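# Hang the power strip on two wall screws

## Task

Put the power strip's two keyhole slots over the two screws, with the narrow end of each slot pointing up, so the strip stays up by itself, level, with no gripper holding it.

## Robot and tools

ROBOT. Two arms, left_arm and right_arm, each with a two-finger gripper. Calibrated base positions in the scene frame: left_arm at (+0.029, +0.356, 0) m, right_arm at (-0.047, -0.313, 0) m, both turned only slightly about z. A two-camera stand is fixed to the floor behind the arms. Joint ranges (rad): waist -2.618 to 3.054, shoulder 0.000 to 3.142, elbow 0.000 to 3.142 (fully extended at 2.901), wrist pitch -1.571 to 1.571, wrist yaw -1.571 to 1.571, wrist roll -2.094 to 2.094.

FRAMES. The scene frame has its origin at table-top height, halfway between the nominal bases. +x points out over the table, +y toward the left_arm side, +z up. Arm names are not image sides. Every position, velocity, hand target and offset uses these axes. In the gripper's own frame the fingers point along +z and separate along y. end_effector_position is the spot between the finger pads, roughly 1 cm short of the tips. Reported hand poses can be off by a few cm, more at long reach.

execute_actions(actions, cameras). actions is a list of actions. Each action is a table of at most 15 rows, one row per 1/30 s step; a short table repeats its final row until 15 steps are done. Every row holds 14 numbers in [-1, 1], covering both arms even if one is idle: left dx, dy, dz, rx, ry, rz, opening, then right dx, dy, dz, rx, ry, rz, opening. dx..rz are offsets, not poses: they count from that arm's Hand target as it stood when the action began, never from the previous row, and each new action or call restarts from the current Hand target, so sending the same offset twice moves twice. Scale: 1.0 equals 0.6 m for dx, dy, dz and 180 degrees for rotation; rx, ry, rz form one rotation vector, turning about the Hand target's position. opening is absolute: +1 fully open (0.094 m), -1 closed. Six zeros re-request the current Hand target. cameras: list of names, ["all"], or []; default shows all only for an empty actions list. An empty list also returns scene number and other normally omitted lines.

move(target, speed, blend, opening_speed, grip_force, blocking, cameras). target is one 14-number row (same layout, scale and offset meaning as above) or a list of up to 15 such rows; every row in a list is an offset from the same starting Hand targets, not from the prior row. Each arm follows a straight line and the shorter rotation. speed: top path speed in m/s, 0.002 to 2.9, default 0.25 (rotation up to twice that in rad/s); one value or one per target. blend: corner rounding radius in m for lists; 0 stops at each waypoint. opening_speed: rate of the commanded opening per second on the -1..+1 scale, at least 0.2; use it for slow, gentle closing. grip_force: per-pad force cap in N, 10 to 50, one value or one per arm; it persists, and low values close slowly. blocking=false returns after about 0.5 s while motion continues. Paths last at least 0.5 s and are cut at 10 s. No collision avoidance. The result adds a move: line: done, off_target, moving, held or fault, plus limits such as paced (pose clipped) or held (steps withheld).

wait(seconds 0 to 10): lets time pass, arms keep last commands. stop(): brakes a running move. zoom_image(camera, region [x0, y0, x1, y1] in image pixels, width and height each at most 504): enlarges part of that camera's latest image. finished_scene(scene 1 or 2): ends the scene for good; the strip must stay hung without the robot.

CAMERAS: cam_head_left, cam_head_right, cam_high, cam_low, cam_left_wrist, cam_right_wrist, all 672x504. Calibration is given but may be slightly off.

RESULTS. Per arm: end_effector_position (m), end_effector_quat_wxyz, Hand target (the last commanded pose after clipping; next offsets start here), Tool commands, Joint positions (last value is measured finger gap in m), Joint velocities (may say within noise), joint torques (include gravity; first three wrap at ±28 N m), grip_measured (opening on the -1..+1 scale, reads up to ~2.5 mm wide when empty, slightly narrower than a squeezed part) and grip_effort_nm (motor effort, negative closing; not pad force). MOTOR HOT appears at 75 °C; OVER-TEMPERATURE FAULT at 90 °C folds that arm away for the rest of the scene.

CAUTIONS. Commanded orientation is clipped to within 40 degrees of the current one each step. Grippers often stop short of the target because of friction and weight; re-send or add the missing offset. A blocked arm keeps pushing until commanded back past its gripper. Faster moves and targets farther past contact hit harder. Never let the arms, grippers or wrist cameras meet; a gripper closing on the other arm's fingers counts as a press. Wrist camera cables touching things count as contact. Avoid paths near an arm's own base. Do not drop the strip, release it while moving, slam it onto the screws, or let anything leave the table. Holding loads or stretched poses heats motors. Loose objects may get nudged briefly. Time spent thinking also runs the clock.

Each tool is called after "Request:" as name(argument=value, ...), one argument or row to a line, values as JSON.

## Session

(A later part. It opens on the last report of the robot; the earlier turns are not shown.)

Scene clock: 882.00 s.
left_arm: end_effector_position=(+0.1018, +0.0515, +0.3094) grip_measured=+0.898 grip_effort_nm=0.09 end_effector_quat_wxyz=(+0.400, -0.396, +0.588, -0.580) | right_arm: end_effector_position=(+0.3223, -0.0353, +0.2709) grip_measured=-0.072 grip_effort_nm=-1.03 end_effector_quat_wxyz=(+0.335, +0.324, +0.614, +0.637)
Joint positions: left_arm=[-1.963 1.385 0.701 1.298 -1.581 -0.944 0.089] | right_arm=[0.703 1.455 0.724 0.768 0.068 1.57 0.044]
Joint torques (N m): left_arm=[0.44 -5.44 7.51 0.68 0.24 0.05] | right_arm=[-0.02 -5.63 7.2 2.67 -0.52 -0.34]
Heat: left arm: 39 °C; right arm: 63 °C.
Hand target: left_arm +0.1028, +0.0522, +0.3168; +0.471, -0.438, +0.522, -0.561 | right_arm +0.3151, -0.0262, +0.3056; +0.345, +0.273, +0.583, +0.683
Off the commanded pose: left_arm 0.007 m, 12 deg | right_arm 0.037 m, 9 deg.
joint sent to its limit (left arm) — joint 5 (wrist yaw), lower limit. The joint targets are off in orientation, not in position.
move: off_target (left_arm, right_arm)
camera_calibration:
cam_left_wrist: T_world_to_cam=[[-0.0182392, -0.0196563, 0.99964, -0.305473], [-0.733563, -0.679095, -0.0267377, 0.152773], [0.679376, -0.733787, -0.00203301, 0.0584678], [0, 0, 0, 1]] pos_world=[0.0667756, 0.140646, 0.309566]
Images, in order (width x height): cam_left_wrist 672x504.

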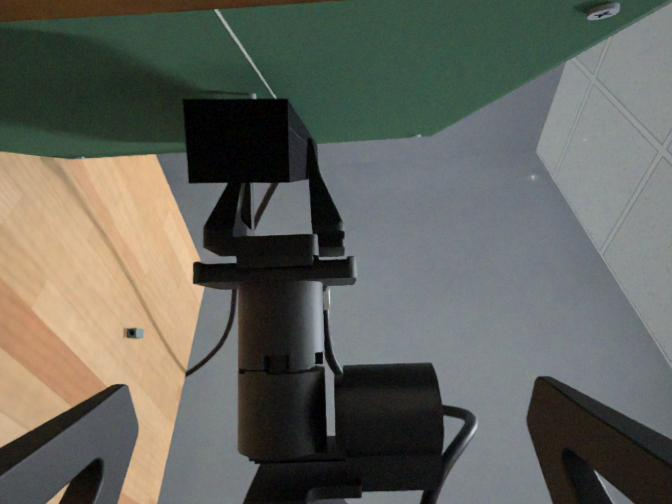

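Request:
move(
  target=[0,0,0,0,0,0,0.9,0.01,0.012,0.012,0,0,0,-0.25],
  cameras=["cam_left_wrist","cam_head_left"],
  speed=0.06,
)

Request:
zoom_image(
  camera="cam_left_wrist",
  region=[150, 20, 350, 200],
)

Request:
zoom_image(
  camera="cam_head_left",
  region=[240, 230, 350, 340],
)

Scene clock: 910.60 s.
left_arm: end_effector_position=(+0.1018, +0.0515, +0.3094) grip_measured=+0.898 grip_effort_nm=0.09 end_effector_quat_wxyz=(+0.400, -0.396, +0.588, -0.580) | right_arm: end_effector_position=(+0.3232, -0.0346, +0.2684) grip_measured=-0.072 grip_effort_nm=-1.02 end_effector_quat_wxyz=(+0.334, +0.325, +0.615, +0.636)
Joint positions: left_arm=[-1.963 1.385 0.701 1.298 -1.581 -0.945 0.089] | right_arm=[0.703 1.463 0.724 0.771 0.068 1.57 0.044]
Joint torques (N m): left_arm=[0.43 -5.45 7.5 0.67 0.23 0.04] | right_arm=[0.81 -5.29 10.66 2.42 -0.47 -0.41]
Heat: left arm: 39 °C; right arm: 70 °C.
Hand target: left_arm +0.1028, +0.0522, +0.3167; +0.471, -0.438, +0.522, -0.561 | right_arm +0.3210, -0.0190, +0.3129; +0.345, +0.273, +0.583, +0.683
Off the commanded pose: left_arm 0.007 m, 12 deg | right_arm 0.047 m, 9 deg.
joint sent to its limit (left arm) — joint 5 (wrist yaw), lower limit. The joint targets are off in orientation, not in position.
move: off_target (left_arm, right_arm)
camera_calibration:
cam_left_wrist: T_world_to_cam=[[-0.0182392, -0.0196563, 0.99964, -0.305373], [-0.733563, -0.679095, -0.0267377, 0.15277], [0.679376, -0.733787, -0.00203301, 0.0584676], [0, 0, 0, 1]] pos_world=[0.0667756, 0.140646, 0.309466]
Images, in order (width x height): cam_head_left 672x504, cam_left_wrist 672x504.

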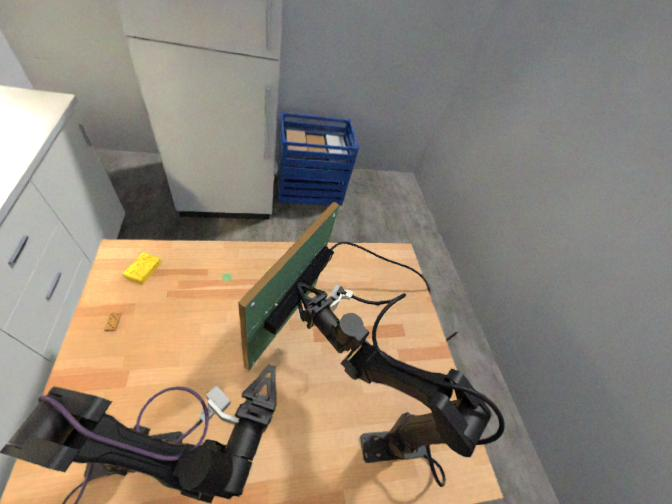

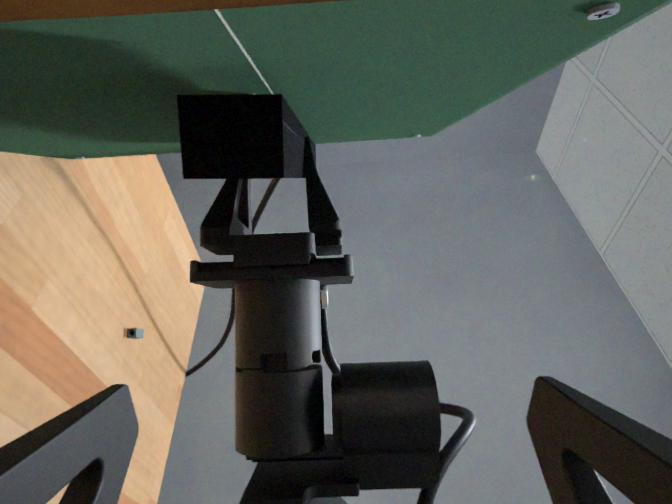

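Scaled by 2.520.

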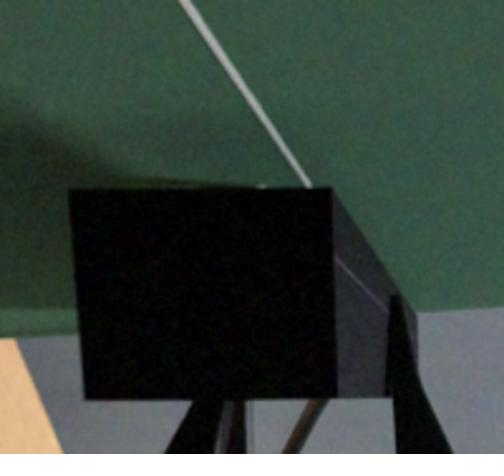

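Scaled by 4.582.

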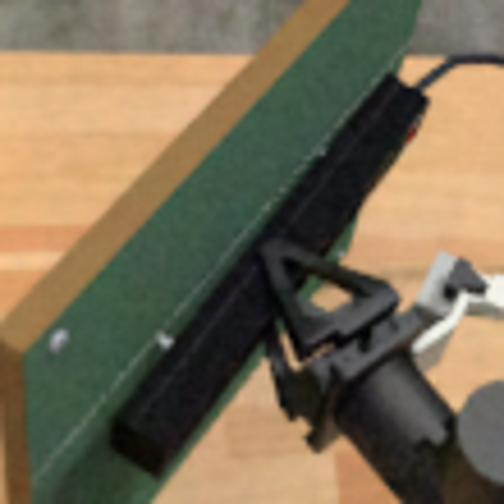

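Request:
move(
  target=[0,0,0,0,0,0,0.9,0.016,0.018,0.018,0,0,0,-0.25],
  cameras=["cam_left_wrist"],
  speed=0.1,
)

Request:
zoom_image(
  camera="cam_left_wrist",
  region=[150, 20, 350, 200],
)

Scene clock: 915.93 s.
left_arm: end_effector_position=(+0.1018, +0.0515, +0.3094) grip_measured=+0.898 grip_effort_nm=0.09 end_effector_quat_wxyz=(+0.401, -0.396, +0.589, -0.580) | right_arm: end_effector_position=(+0.3247, -0.0322, +0.2684) grip_measured=-0.072 grip_effort_nm=-1.02 end_effector_quat_wxyz=(+0.334, +0.326, +0.617, +0.634)
Joint positions: left_arm=[-1.963 1.385 0.701 1.297 -1.581 -0.945 0.089] | right_arm=[0.707 1.471 0.737 0.761 0.072 1.57 0.044]
Joint torques (N m): left_arm=[0.44 -5.42 7.51 0.66 0.22 0.05] | right_arm=[1.1 -4.21 14.84 2.12 -0.47 -0.42]
Heat: left arm: 39 °C; right arm: 70 °C.
Hand target: left_arm +0.1028, +0.0522, +0.3167; +0.471, -0.438, +0.522, -0.561 | right_arm +0.3307, -0.0082, +0.3235; +0.345, +0.273, +0.583, +0.683
Off the commanded pose: left_arm 0.007 m, 12 deg | right_arm 0.061 m, 9 deg.
joint sent to its limit (left arm) — joint 5 (wrist yaw), lower limit. The joint targets are off in orientation, not in position.
move: off_target (left_arm, right_arm)
camera_calibration:
cam_left_wrist: T_world_to_cam=[[-0.0184599, -0.0200043, 0.999629, -0.305305], [-0.733557, -0.679086, -0.0271361, 0.152892], [0.679377, -0.733786, -0.00213843, 0.0585], [0, 0, 0, 1]] pos_world=[0.0667758, 0.140646, 0.309466]
Images, in order (width x height): cam_left_wrist 672x504.

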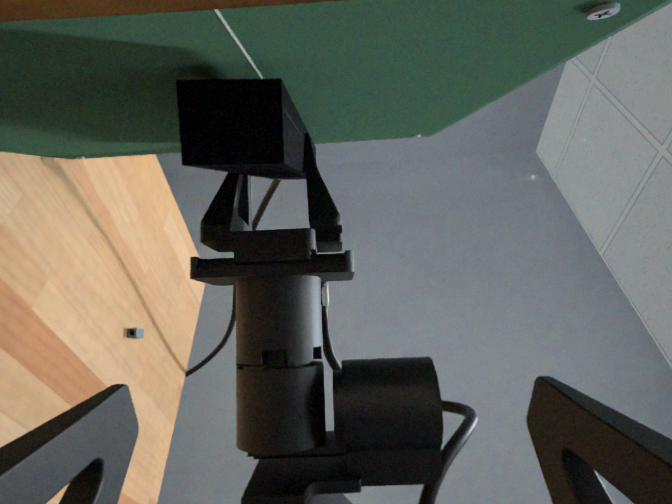

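Scaled by 2.520.

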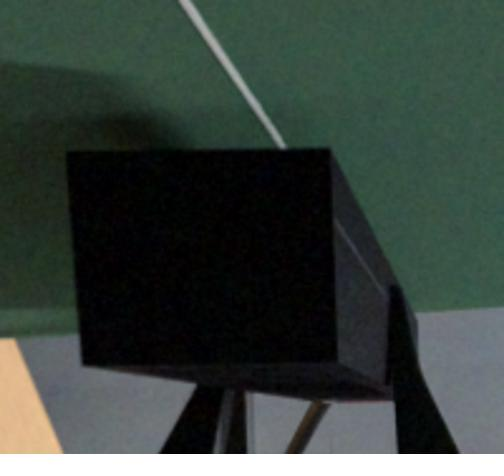

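Request:
move(
  target=[0,0,0,0,0,0,0.9,-0.012,-0.014,0.015,0,0,-0.008,-0.25],
  cameras=["cam_left_wrist","cam_head_left","cam_head_right"],
  speed=0.1,
)

Request:
zoom_image(
  camera="cam_left_wrist",
  region=[150, 20, 350, 200],
)

Request:
zoom_image(
  camera="cam_head_left",
  region=[240, 230, 350, 340],
)

Request:
zoom_image(
  camera="cam_head_right",
  region=[250, 230, 360, 340],
)

Scene clock: 923.60 s.
left_arm: end_effector_position=(+0.1018, +0.0515, +0.3094) grip_measured=+0.898 grip_effort_nm=0.09 end_effector_quat_wxyz=(+0.400, -0.396, +0.588, -0.580) | right_arm: end_effector_position=(+0.3246, -0.0324, +0.2688) grip_measured=-0.072 grip_effort_nm=-1.02 end_effector_quat_wxyz=(+0.335, +0.330, +0.621, +0.627)
Joint positions: left_arm=[-1.963 1.385 0.701 1.297 -1.581 -0.945 0.089] | right_arm=[0.711 1.46 0.749 0.722 0.086 1.567 0.044]
Joint torques (N m): left_arm=[0.46 -5.44 7.53 0.67 0.24 0.05] | right_arm=[1.26 -7.25 13.22 2.13 -0.32 -0.38]
Heat: left arm: 39 °C; right arm: 67 °C.
Hand target: left_arm +0.1028, +0.0522, +0.3168; +0.471, -0.438, +0.522, -0.561 | right_arm +0.3235, -0.0166, +0.3327; +0.353, +0.280, +0.580, +0.678
Off the commanded pose: left_arm 0.007 m, 12 deg | right_arm 0.066 m, 10 deg.
joint sent to its limit (left arm) — joint 5 (wrist yaw), lower limit. The joint targets are off in orientation, not in position.
move: off_target (left_arm, right_arm)
camera_calibration:
cam_left_wrist: T_world_to_cam=[[-0.0182392, -0.0196563, 0.99964, -0.305373], [-0.733563, -0.679095, -0.0267377, 0.15277], [0.679376, -0.733787, -0.00203301, 0.0584676], [0, 0, 0, 1]] pos_world=[0.0667756, 0.140646, 0.309466]
Images, in order (width x height): cam_head_left 672x504, cam_head_right 672x504, cam_left_wrist 672x504.

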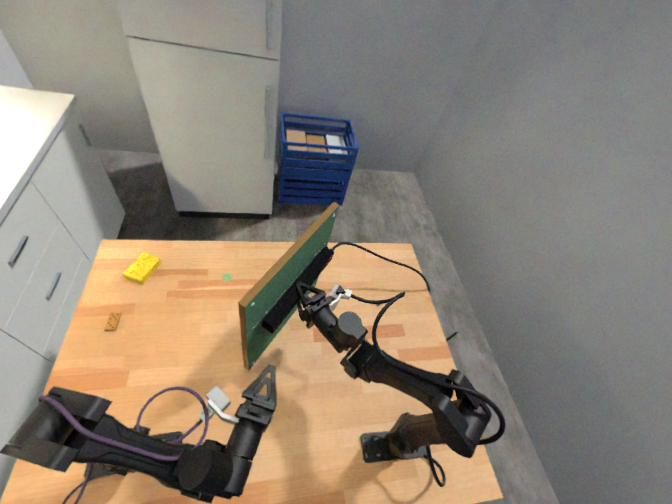

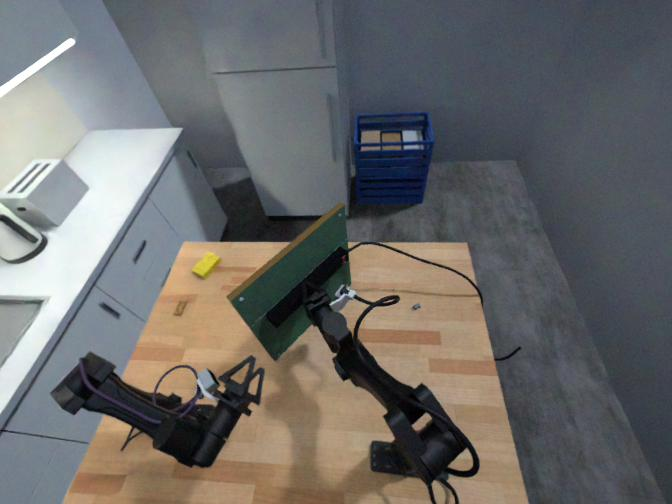

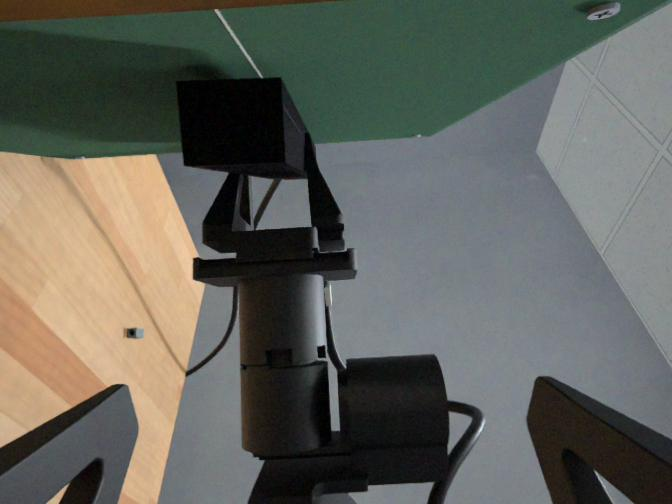

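Scaled by 2.520.

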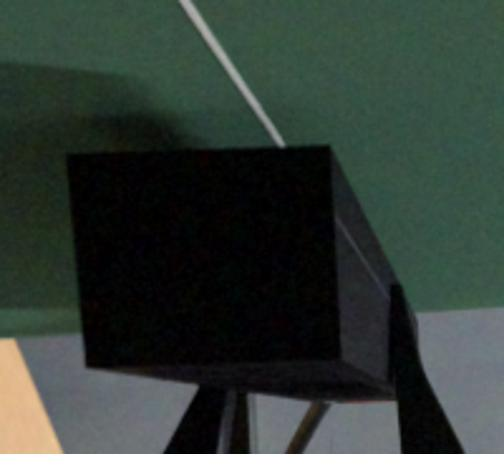

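Scaled by 4.582.

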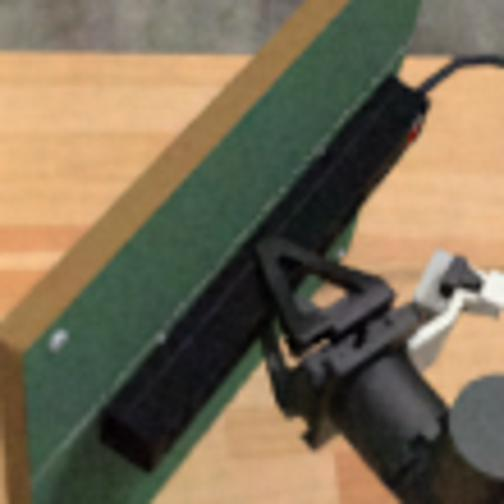

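Scaled by 4.582.

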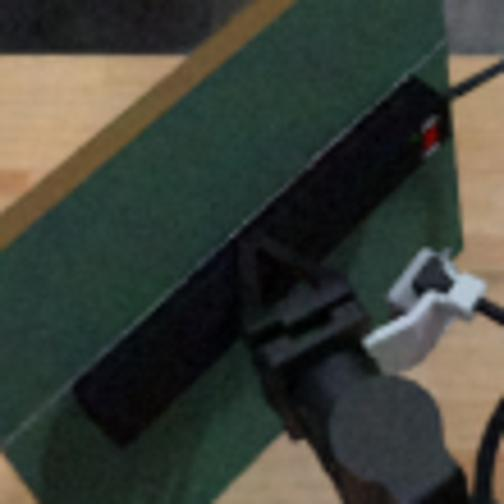

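Request:
move(
  target=[0,0,0,0,0,0,0.9,-0.005,-0.006,0.03,0,0,-0.008,-0.25],
  cameras=["cam_left_wrist"],
  speed=0.1,
)

Request:
zoom_image(
  camera="cam_left_wrist",
  region=[150, 20, 350, 200],
)

Scene clock: 938.57 s.
left_arm: end_effector_position=(+0.1018, +0.0515, +0.3094) grip_measured=+0.898 grip_effort_nm=0.09 end_effector_quat_wxyz=(+0.400, -0.396, +0.588, -0.580) | right_arm: end_effector_position=(+0.3239, -0.0328, +0.2700) grip_measured=-0.072 grip_effort_nm=-1.03 end_effector_quat_wxyz=(+0.334, +0.340, +0.636, +0.607)
Joint positions: left_arm=[-1.963 1.385 0.701 1.297 -1.581 -0.945 0.089] | right_arm=[0.721 1.433 0.785 0.607 0.111 1.564 0.044]
Joint torques (N m): left_arm=[0.46 -5.42 7.56 0.66 0.23 0.06] | right_arm=[1.72 -8.98 12.92 2.43 -0.16 -0.4]
Heat: left arm: 39 °C; right arm: 66 °C.
Hand target: left_arm +0.1028, +0.0522, +0.3168; +0.471, -0.438, +0.522, -0.561 | right_arm +0.3205, -0.0202, +0.3507; +0.362, +0.288, +0.576, +0.674
Off the commanded pose: left_arm 0.007 m, 12 deg | right_arm 0.082 m, 12 deg.
joint sent to its limit (left arm) — joint 5 (wrist yaw), lower limit. The joint targets are off in orientation, not in position.
move: off_target (left_arm, right_arm)
camera_calibration:
cam_left_wrist: T_world_to_cam=[[-0.0182392, -0.0196563, 0.99964, -0.305373], [-0.733563, -0.679095, -0.0267377, 0.15277], [0.679376, -0.733787, -0.00203301, 0.0584676], [0, 0, 0, 1]] pos_world=[0.0667756, 0.140646, 0.309466]
Images, in order (width x height): cam_left_wrist 672x504.

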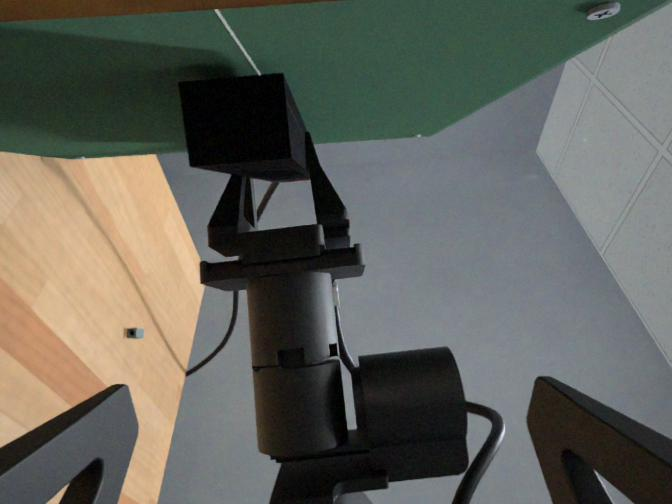

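Scaled by 2.520.

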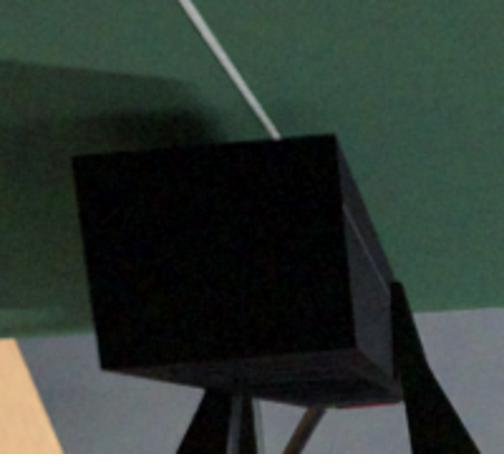

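Request:
move(
  target=[0,0,0,0,0,0,0.9,0.025,0.03,-0.03,0,0,0.03,-0.25],
  cameras=["cam_left_wrist","cam_high","cam_head_right","cam_head_left"],
  speed=0.06,
)

Request:
zoom_image(
  camera="cam_left_wrist",
  region=[150, 20, 350, 200],
)

Request:
zoom_image(
  camera="cam_high",
  region=[250, 130, 470, 300],
)

Request:
zoom_image(
  camera="cam_head_right",
  region=[250, 230, 360, 340],
)

Scene clock: 949.17 s.
left_arm: end_effector_position=(+0.1018, +0.0515, +0.3094) grip_measured=+0.898 grip_effort_nm=0.09 end_effector_quat_wxyz=(+0.401, -0.396, +0.589, -0.580) | right_arm: end_effector_position=(+0.3244, -0.0301, +0.2744) grip_measured=-0.072 grip_effort_nm=-1.03 end_effector_quat_wxyz=(+0.321, +0.326, +0.636, +0.621)
Joint positions: left_arm=[-1.963 1.385 0.701 1.297 -1.581 -0.945 0.089] | right_arm=[0.701 1.439 0.789 0.629 0.048 1.568 0.044]
Joint torques (N m): left_arm=[0.44 -5.44 7.54 0.67 0.24 0.05] | right_arm=[0.03 -2.24 14.15 2.91 -0.81 -0.31]
Heat: left arm: 39 °C; right arm: 67 °C.
Hand target: left_arm +0.1028, +0.0522, +0.3167; +0.471, -0.438, +0.522, -0.561 | right_arm +0.3355, -0.0022, +0.3327; +0.330, +0.260, +0.589, +0.690
Off the commanded pose: left_arm 0.008 m, 12 deg | right_arm 0.066 m, 12 deg.
joint sent to its limit (left arm) — joint 5 (wrist yaw), lower limit. The joint targets are off in orientation, not in position.
move: off_target (left_arm, right_arm)
camera_calibration:
cam_left_wrist: T_world_to_cam=[[-0.0184599, -0.0200043, 0.999629, -0.305305], [-0.733557, -0.679086, -0.0271361, 0.152892], [0.679377, -0.733786, -0.00213843, 0.0585], [0, 0, 0, 1]] pos_world=[0.0667758, 0.140646, 0.309466]
Images, in order (width x height): cam_head_left 672x504, cam_head_right 672x504, cam_high 672x504, cam_left_wrist 672x504.

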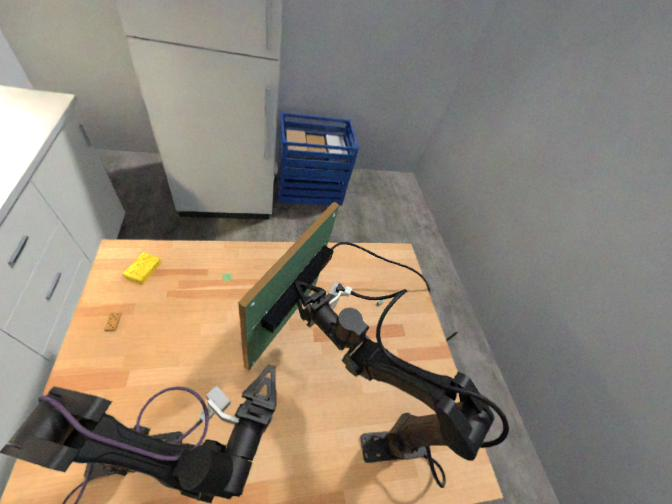

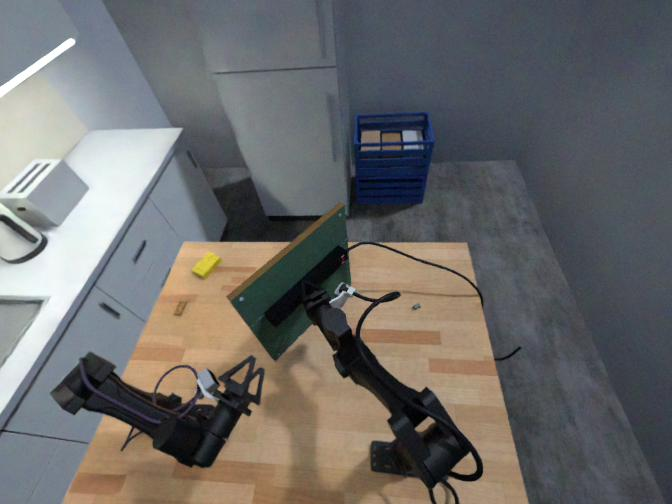

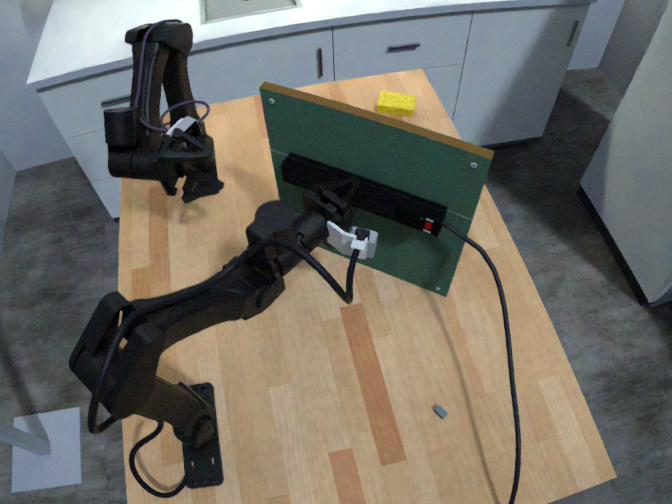

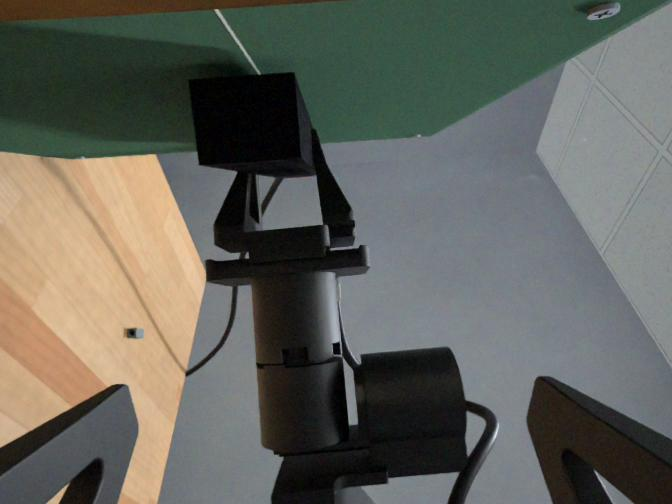

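Scaled by 2.520.

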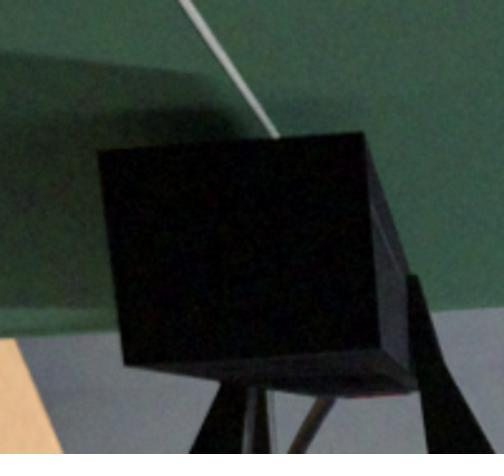

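Scaled by 2.291.

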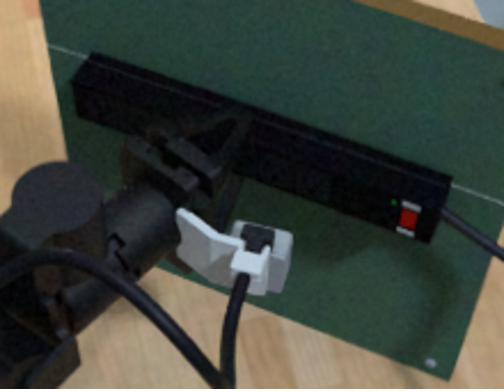

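Scaled by 4.582.

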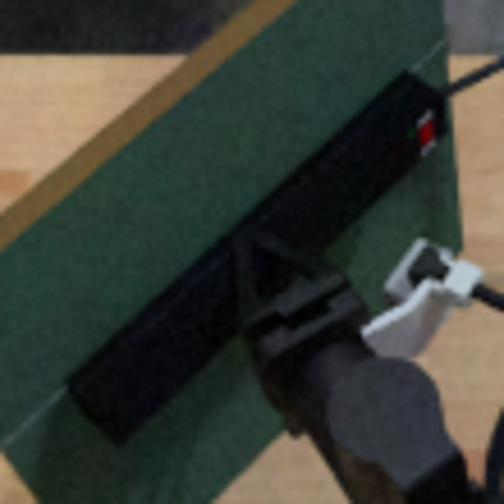

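Request:
move(
  target=[0,0,0,0,0,0,0.9,0.018,0.022,0.0,0,0,0,-0.25],
  cameras=["cam_left_wrist","cam_head_left"],
  speed=0.06,
)

Request:
zoom_image(
  camera="cam_left_wrist",
  region=[150, 20, 350, 200],
)

Request:
zoom_image(
  camera="cam_head_left",
  region=[240, 230, 350, 340],
)

Scene clock: 959.30 s.
left_arm: end_effector_position=(+0.1018, +0.0515, +0.3094) grip_measured=+0.898 grip_effort_nm=0.09 end_effector_quat_wxyz=(+0.401, -0.396, +0.589, -0.580) | right_arm: end_effector_position=(+0.3251, -0.0295, +0.2726) grip_measured=-0.072 grip_effort_nm=-1.02 end_effector_quat_wxyz=(+0.321, +0.326, +0.637, +0.621)
Joint positions: left_arm=[-1.963 1.385 0.701 1.297 -1.581 -0.945 0.089] | right_arm=[0.701 1.445 0.789 0.633 0.048 1.568 0.044]
Joint torques (N m): left_arm=[0.43 -5.42 7.53 0.67 0.23 0.05] | right_arm=[0.85 0.88 17.4 2.94 -0.69 -0.27]
Heat: left arm: 39 °C; right arm: 70 °C.
Hand target: left_arm +0.1028, +0.0522, +0.3167; +0.471, -0.438, +0.522, -0.561 | right_arm +0.3463, +0.0109, +0.3327; +0.330, +0.260, +0.589, +0.690
Off the commanded pose: left_arm 0.007 m, 12 deg | right_arm 0.075 m, 12 deg.
joint sent to its limit (left arm) — joint 5 (wrist yaw), lower limit. The joint targets are off in orientation, not in position.
move: off_target (left_arm, right_arm)
camera_calibration:
cam_left_wrist: T_world_to_cam=[[-0.0184599, -0.0200043, 0.999629, -0.305305], [-0.733557, -0.679086, -0.0271361, 0.152892], [0.679377, -0.733786, -0.00213843, 0.0585], [0, 0, 0, 1]] pos_world=[0.0667758, 0.140646, 0.309466]
Images, in order (width x height): cam_head_left 672x504, cam_left_wrist 672x504.

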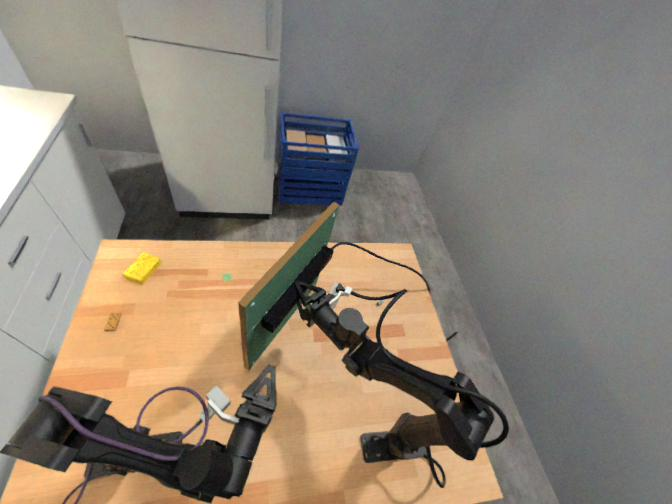

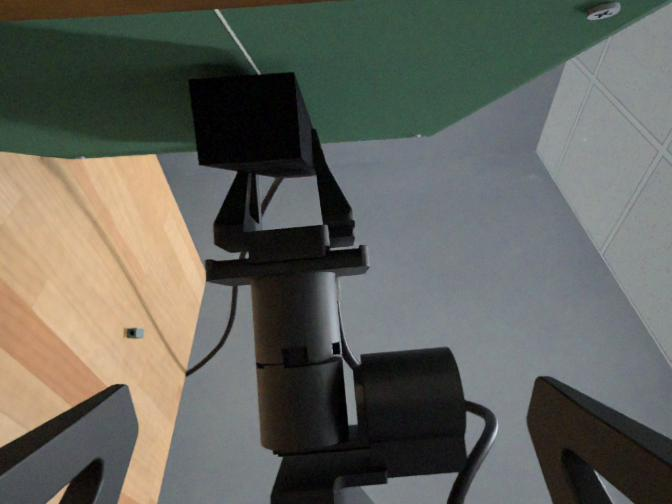

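Scaled by 2.520.

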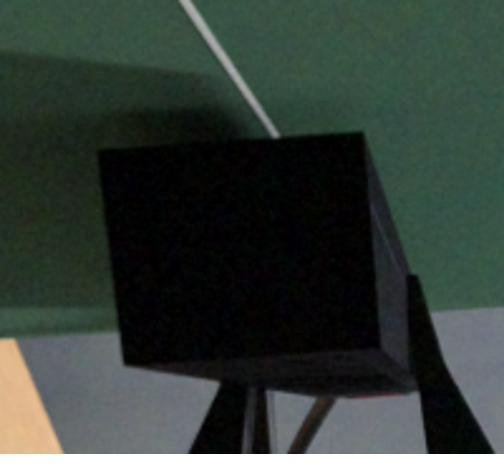

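Scaled by 4.582.

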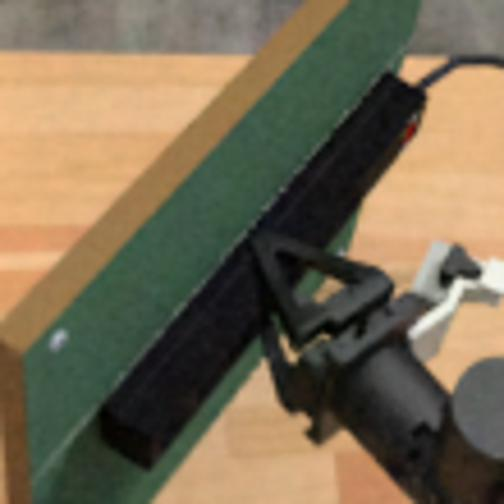

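Request:
move(
  target=[0,0,0,0,0,0,0.9,-0.013,-0.016,-0.07,0,0,0,-0.25],
  cameras=["cam_left_wrist","cam_head_left"],
  speed=0.04,
)

Request:
zoom_image(
  camera="cam_left_wrist",
  region=[150, 20, 350, 200],
)

Request:
zoom_image(
  camera="cam_head_left",
  region=[240, 230, 350, 340],
)

Scene clock: 967.80 s.
left_arm: end_effector_position=(+0.1018, +0.0515, +0.3094) grip_measured=+0.898 grip_effort_nm=0.09 end_effector_quat_wxyz=(+0.401, -0.396, +0.589, -0.580) | right_arm: end_effector_position=(+0.3254, -0.0294, +0.2708) grip_measured=-0.073 grip_effort_nm=-1.02 end_effector_quat_wxyz=(+0.332, +0.315, +0.595, +0.661)
Joint positions: left_arm=[-1.963 1.385 0.701 1.297 -1.581 -0.945 0.089] | right_arm=[0.701 1.516 0.713 0.896 0.049 1.588 0.044]
Joint torques (N m): left_arm=[0.44 -5.45 7.53 0.67 0.23 0.05] | right_arm=[0.13 1.18 14.15 2.12 -0.78 -0.45]
Heat: left arm: 39 °C; right arm: 73 °C.
Hand target: left_arm +0.1028, +0.0522, +0.3167; +0.471, -0.438, +0.522, -0.561 | right_arm +0.3385, +0.0014, +0.2908; +0.330, +0.260, +0.589, +0.690
Off the commanded pose: left_arm 0.007 m, 12 deg | right_arm 0.039 m, 7 deg.
joint sent to its limit (left arm) — joint 5 (wrist yaw), lower limit. The joint targets are off in orientation, not in position.
move: off_target (left_arm, right_arm)
camera_calibration:
cam_left_wrist: T_world_to_cam=[[-0.0184599, -0.0200043, 0.999629, -0.305305], [-0.733557, -0.679086, -0.0271361, 0.152892], [0.679377, -0.733786, -0.00213843, 0.0585], [0, 0, 0, 1]] pos_world=[0.0667758, 0.140646, 0.309466]
Images, in order (width x height): cam_head_left 672x504, cam_left_wrist 672x504.

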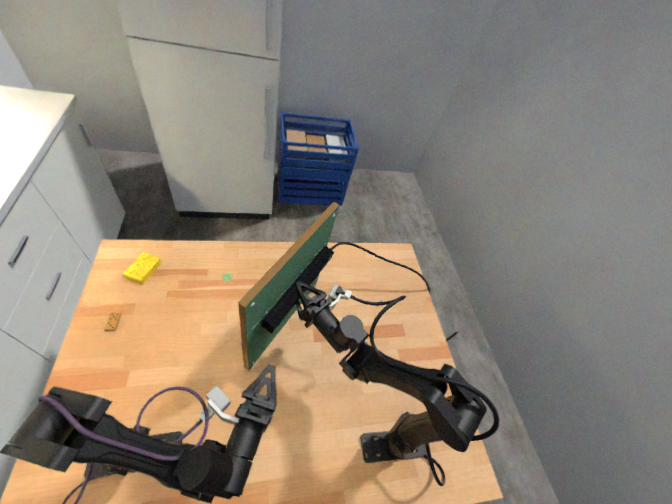

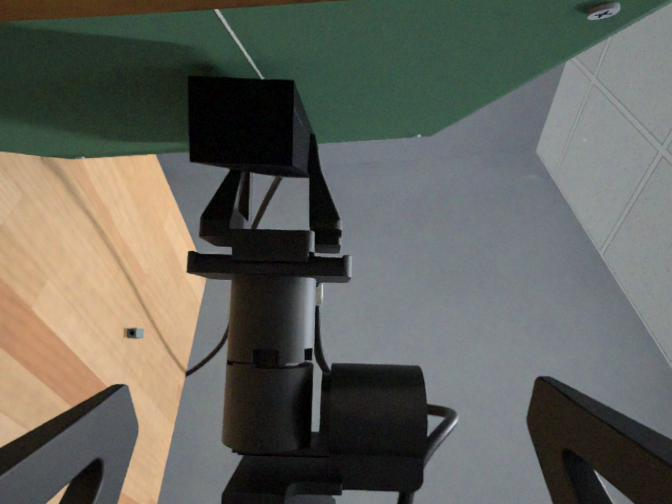

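Scaled by 2.520.

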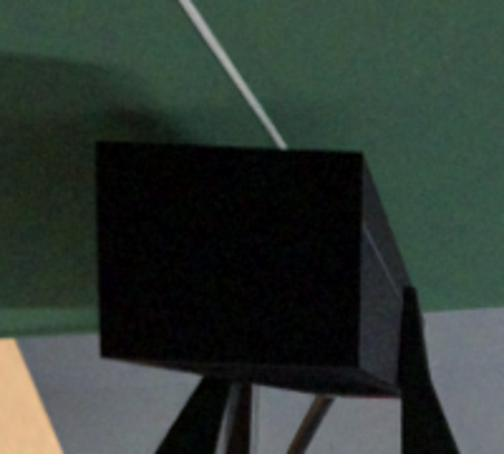

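Scaled by 4.582.

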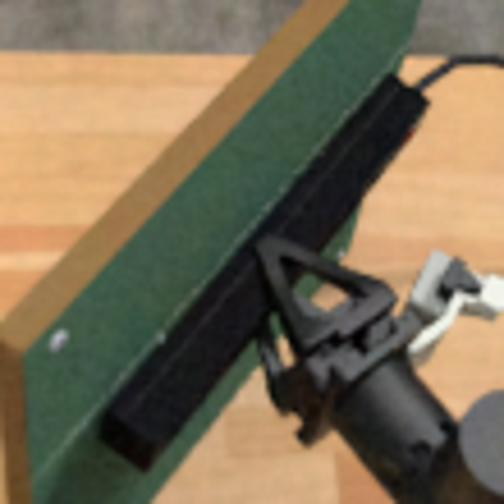

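Request:
move(
  target=[0,0,0,0,0,0,0.9,-0.028,-0.034,-0.03,0,0,0,-0.25],
  cameras=["cam_left_wrist","cam_head_left"],
  speed=0.05,
)

Request:
zoom_image(
  camera="cam_left_wrist",
  region=[150, 20, 350, 200],
)

Request:
zoom_image(
  camera="cam_head_left",
  region=[240, 230, 350, 340],
)

Scene clock: 976.67 s.
left_arm: end_effector_position=(+0.1018, +0.0515, +0.3094) grip_measured=+0.898 grip_effort_nm=0.09 end_effector_quat_wxyz=(+0.401, -0.396, +0.589, -0.580) | right_arm: end_effector_position=(+0.3244, -0.0304, +0.2687) grip_measured=-0.074 grip_effort_nm=-1.03 end_effector_quat_wxyz=(+0.331, +0.299, +0.581, +0.680)
Joint positions: left_arm=[-1.963 1.385 0.701 1.297 -1.581 -0.945 0.089] | right_arm=[0.686 1.557 0.678 1.024 0.01 1.592 0.044]
Joint torques (N m): left_arm=[0.47 -5.44 7.54 0.66 0.23 0.05] | right_arm=[-0.16 -4.15 7.39 1.79 -0.62 -0.43]
Heat: left arm: 39 °C; right arm: 69 °C.
Hand target: left_arm +0.1028, +0.0522, +0.3167; +0.471, -0.438, +0.522, -0.561 | right_arm +0.3216, -0.0190, +0.2728; +0.330, +0.260, +0.589, +0.690
Off the commanded pose: left_arm 0.007 m, 12 deg | right_arm 0.012 m, 5 deg.
joint sent to its limit (left arm) — joint 5 (wrist yaw), lower limit. The joint targets are off in orientation, not in position.
move: off_target (left_arm, right_arm)
camera_calibration:
cam_left_wrist: T_world_to_cam=[[-0.0184599, -0.0200043, 0.999629, -0.305305], [-0.733557, -0.679086, -0.0271361, 0.152892], [0.679377, -0.733786, -0.00213843, 0.0585], [0, 0, 0, 1]] pos_world=[0.0667758, 0.140646, 0.309466]
Images, in order (width x height): cam_head_left 672x504, cam_left_wrist 672x504.

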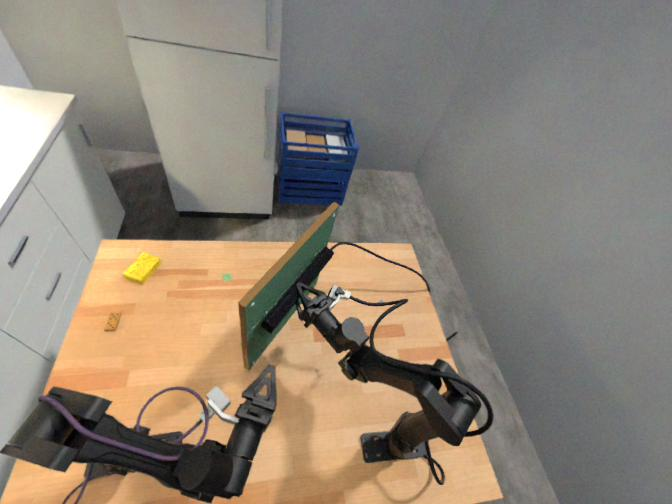

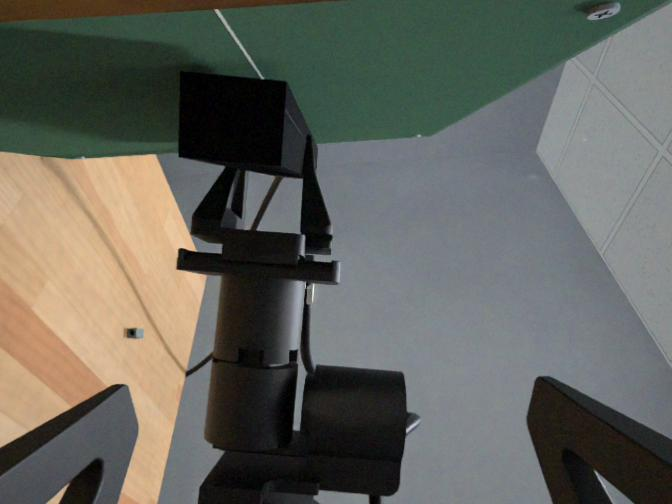

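Scaled by 2.520.

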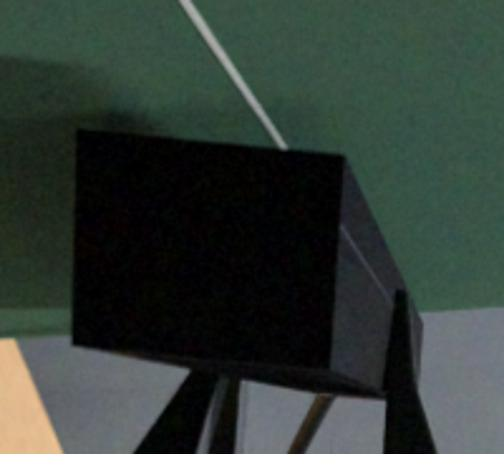

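Scaled by 4.582.

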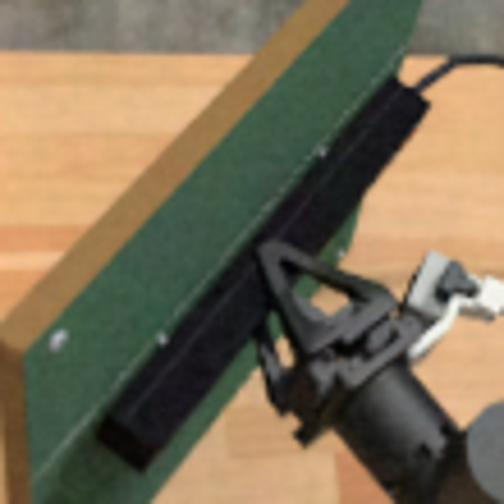

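Request:
move(
  target=[
    [0,0,0,0,0,0,0.9,-0.004,-0.005,0.01,-0.0225,0.019,0.018,-0.25],
    [0,0,0,0,0,0,0.9,0.022,0.026,0.014,-0.0225,0.019,0.022,-0.25],
  ],
  cameras=["cam_left_wrist","cam_head_left","cam_head_right"],
  speed=0.06,
)

Request:
zoom_image(
  camera="cam_left_wrist",
  region=[150, 20, 350, 200],
)

Request:
zoom_image(
  camera="cam_head_left",
  region=[240, 230, 350, 340],
)

Request:
zoom_image(
  camera="cam_head_right",
  region=[250, 230, 360, 340],
)

Scene clock: 993.20 s.
left_arm: end_effector_position=(+0.1018, +0.0515, +0.3094) grip_measured=+0.898 grip_effort_nm=0.09 end_effector_quat_wxyz=(+0.401, -0.396, +0.589, -0.580) | right_arm: end_effector_position=(+0.3240, -0.0292, +0.2656) grip_measured=-0.074 grip_effort_nm=-1.02 end_effector_quat_wxyz=(+0.308, +0.278, +0.626, +0.660)
Joint positions: left_arm=[-1.963 1.385 0.701 1.297 -1.581 -0.945 0.089] | right_arm=[0.644 1.505 0.715 0.853 -0.105 1.558 0.044]
Joint torques (N m): left_arm=[0.42 -5.45 7.53 0.66 0.24 0.05] | right_arm=[0.9 -1.52 14.99 1.27 -0.48 -0.14]
Heat: left arm: 39 °C; right arm: 64 °C.
Hand target: left_arm +0.1028, +0.0522, +0.3167; +0.471, -0.438, +0.522, -0.561 | right_arm +0.3349, -0.0033, +0.2810; +0.297, +0.248, +0.631, +0.672
Off the commanded pose: left_arm 0.007 m, 12 deg | right_arm 0.032 m, 4 deg.
joint sent to its limit (left arm) — joint 5 (wrist yaw), lower limit. The joint targets are off in orientation, not in position.
move: off_target (left_arm, right_arm)
camera_calibration:
cam_left_wrist: T_world_to_cam=[[-0.0184599, -0.0200043, 0.999629, -0.305305], [-0.733557, -0.679086, -0.0271361, 0.152892], [0.679377, -0.733786, -0.00213843, 0.0585], [0, 0, 0, 1]] pos_world=[0.0667758, 0.140646, 0.309466]
Images, in order (width x height): cam_head_left 672x504, cam_head_right 672x504, cam_left_wrist 672x504.

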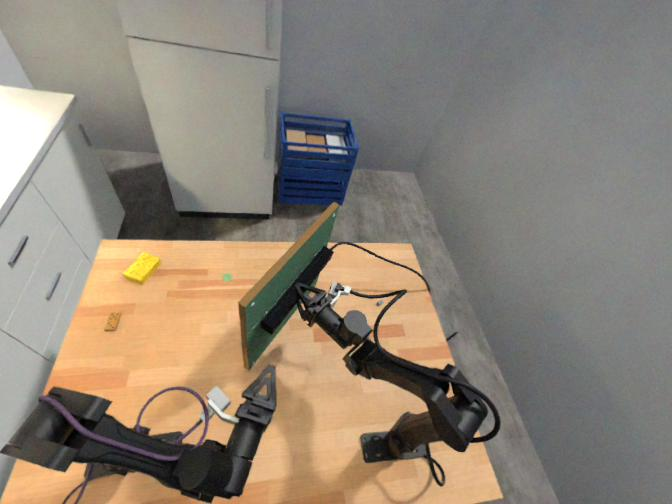

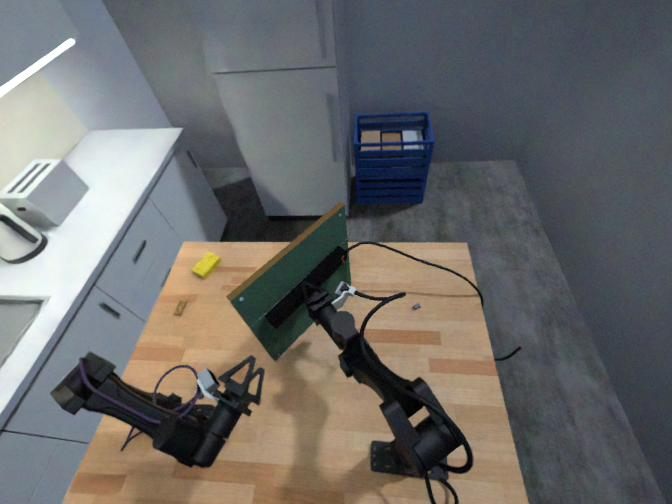

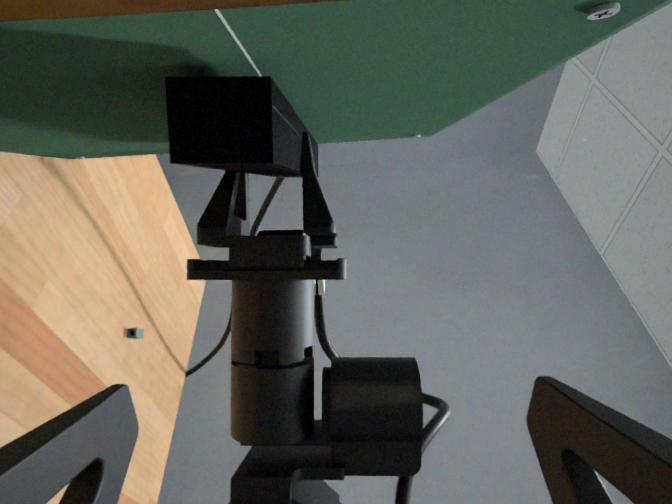

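Scaled by 2.520.

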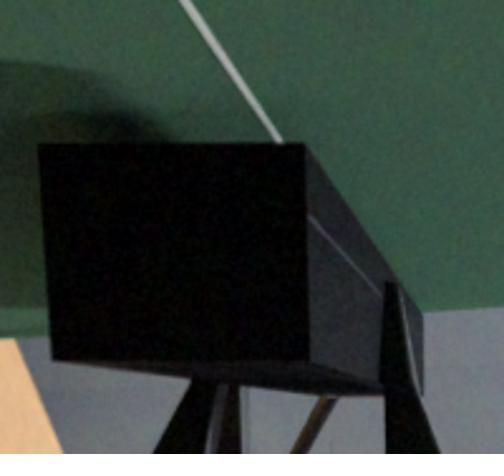

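Scaled by 4.582.

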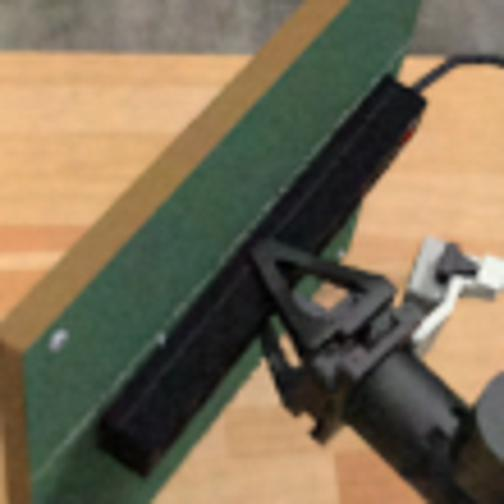

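Scaled by 4.582.

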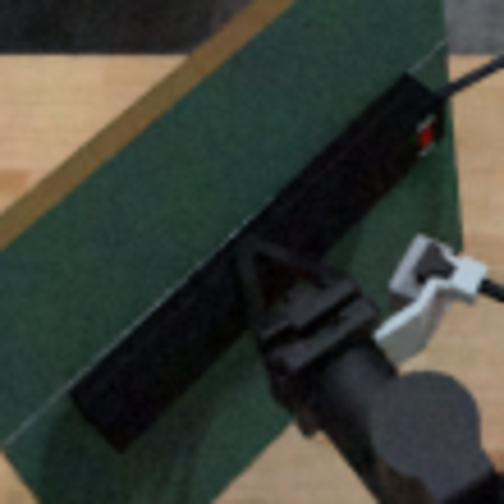

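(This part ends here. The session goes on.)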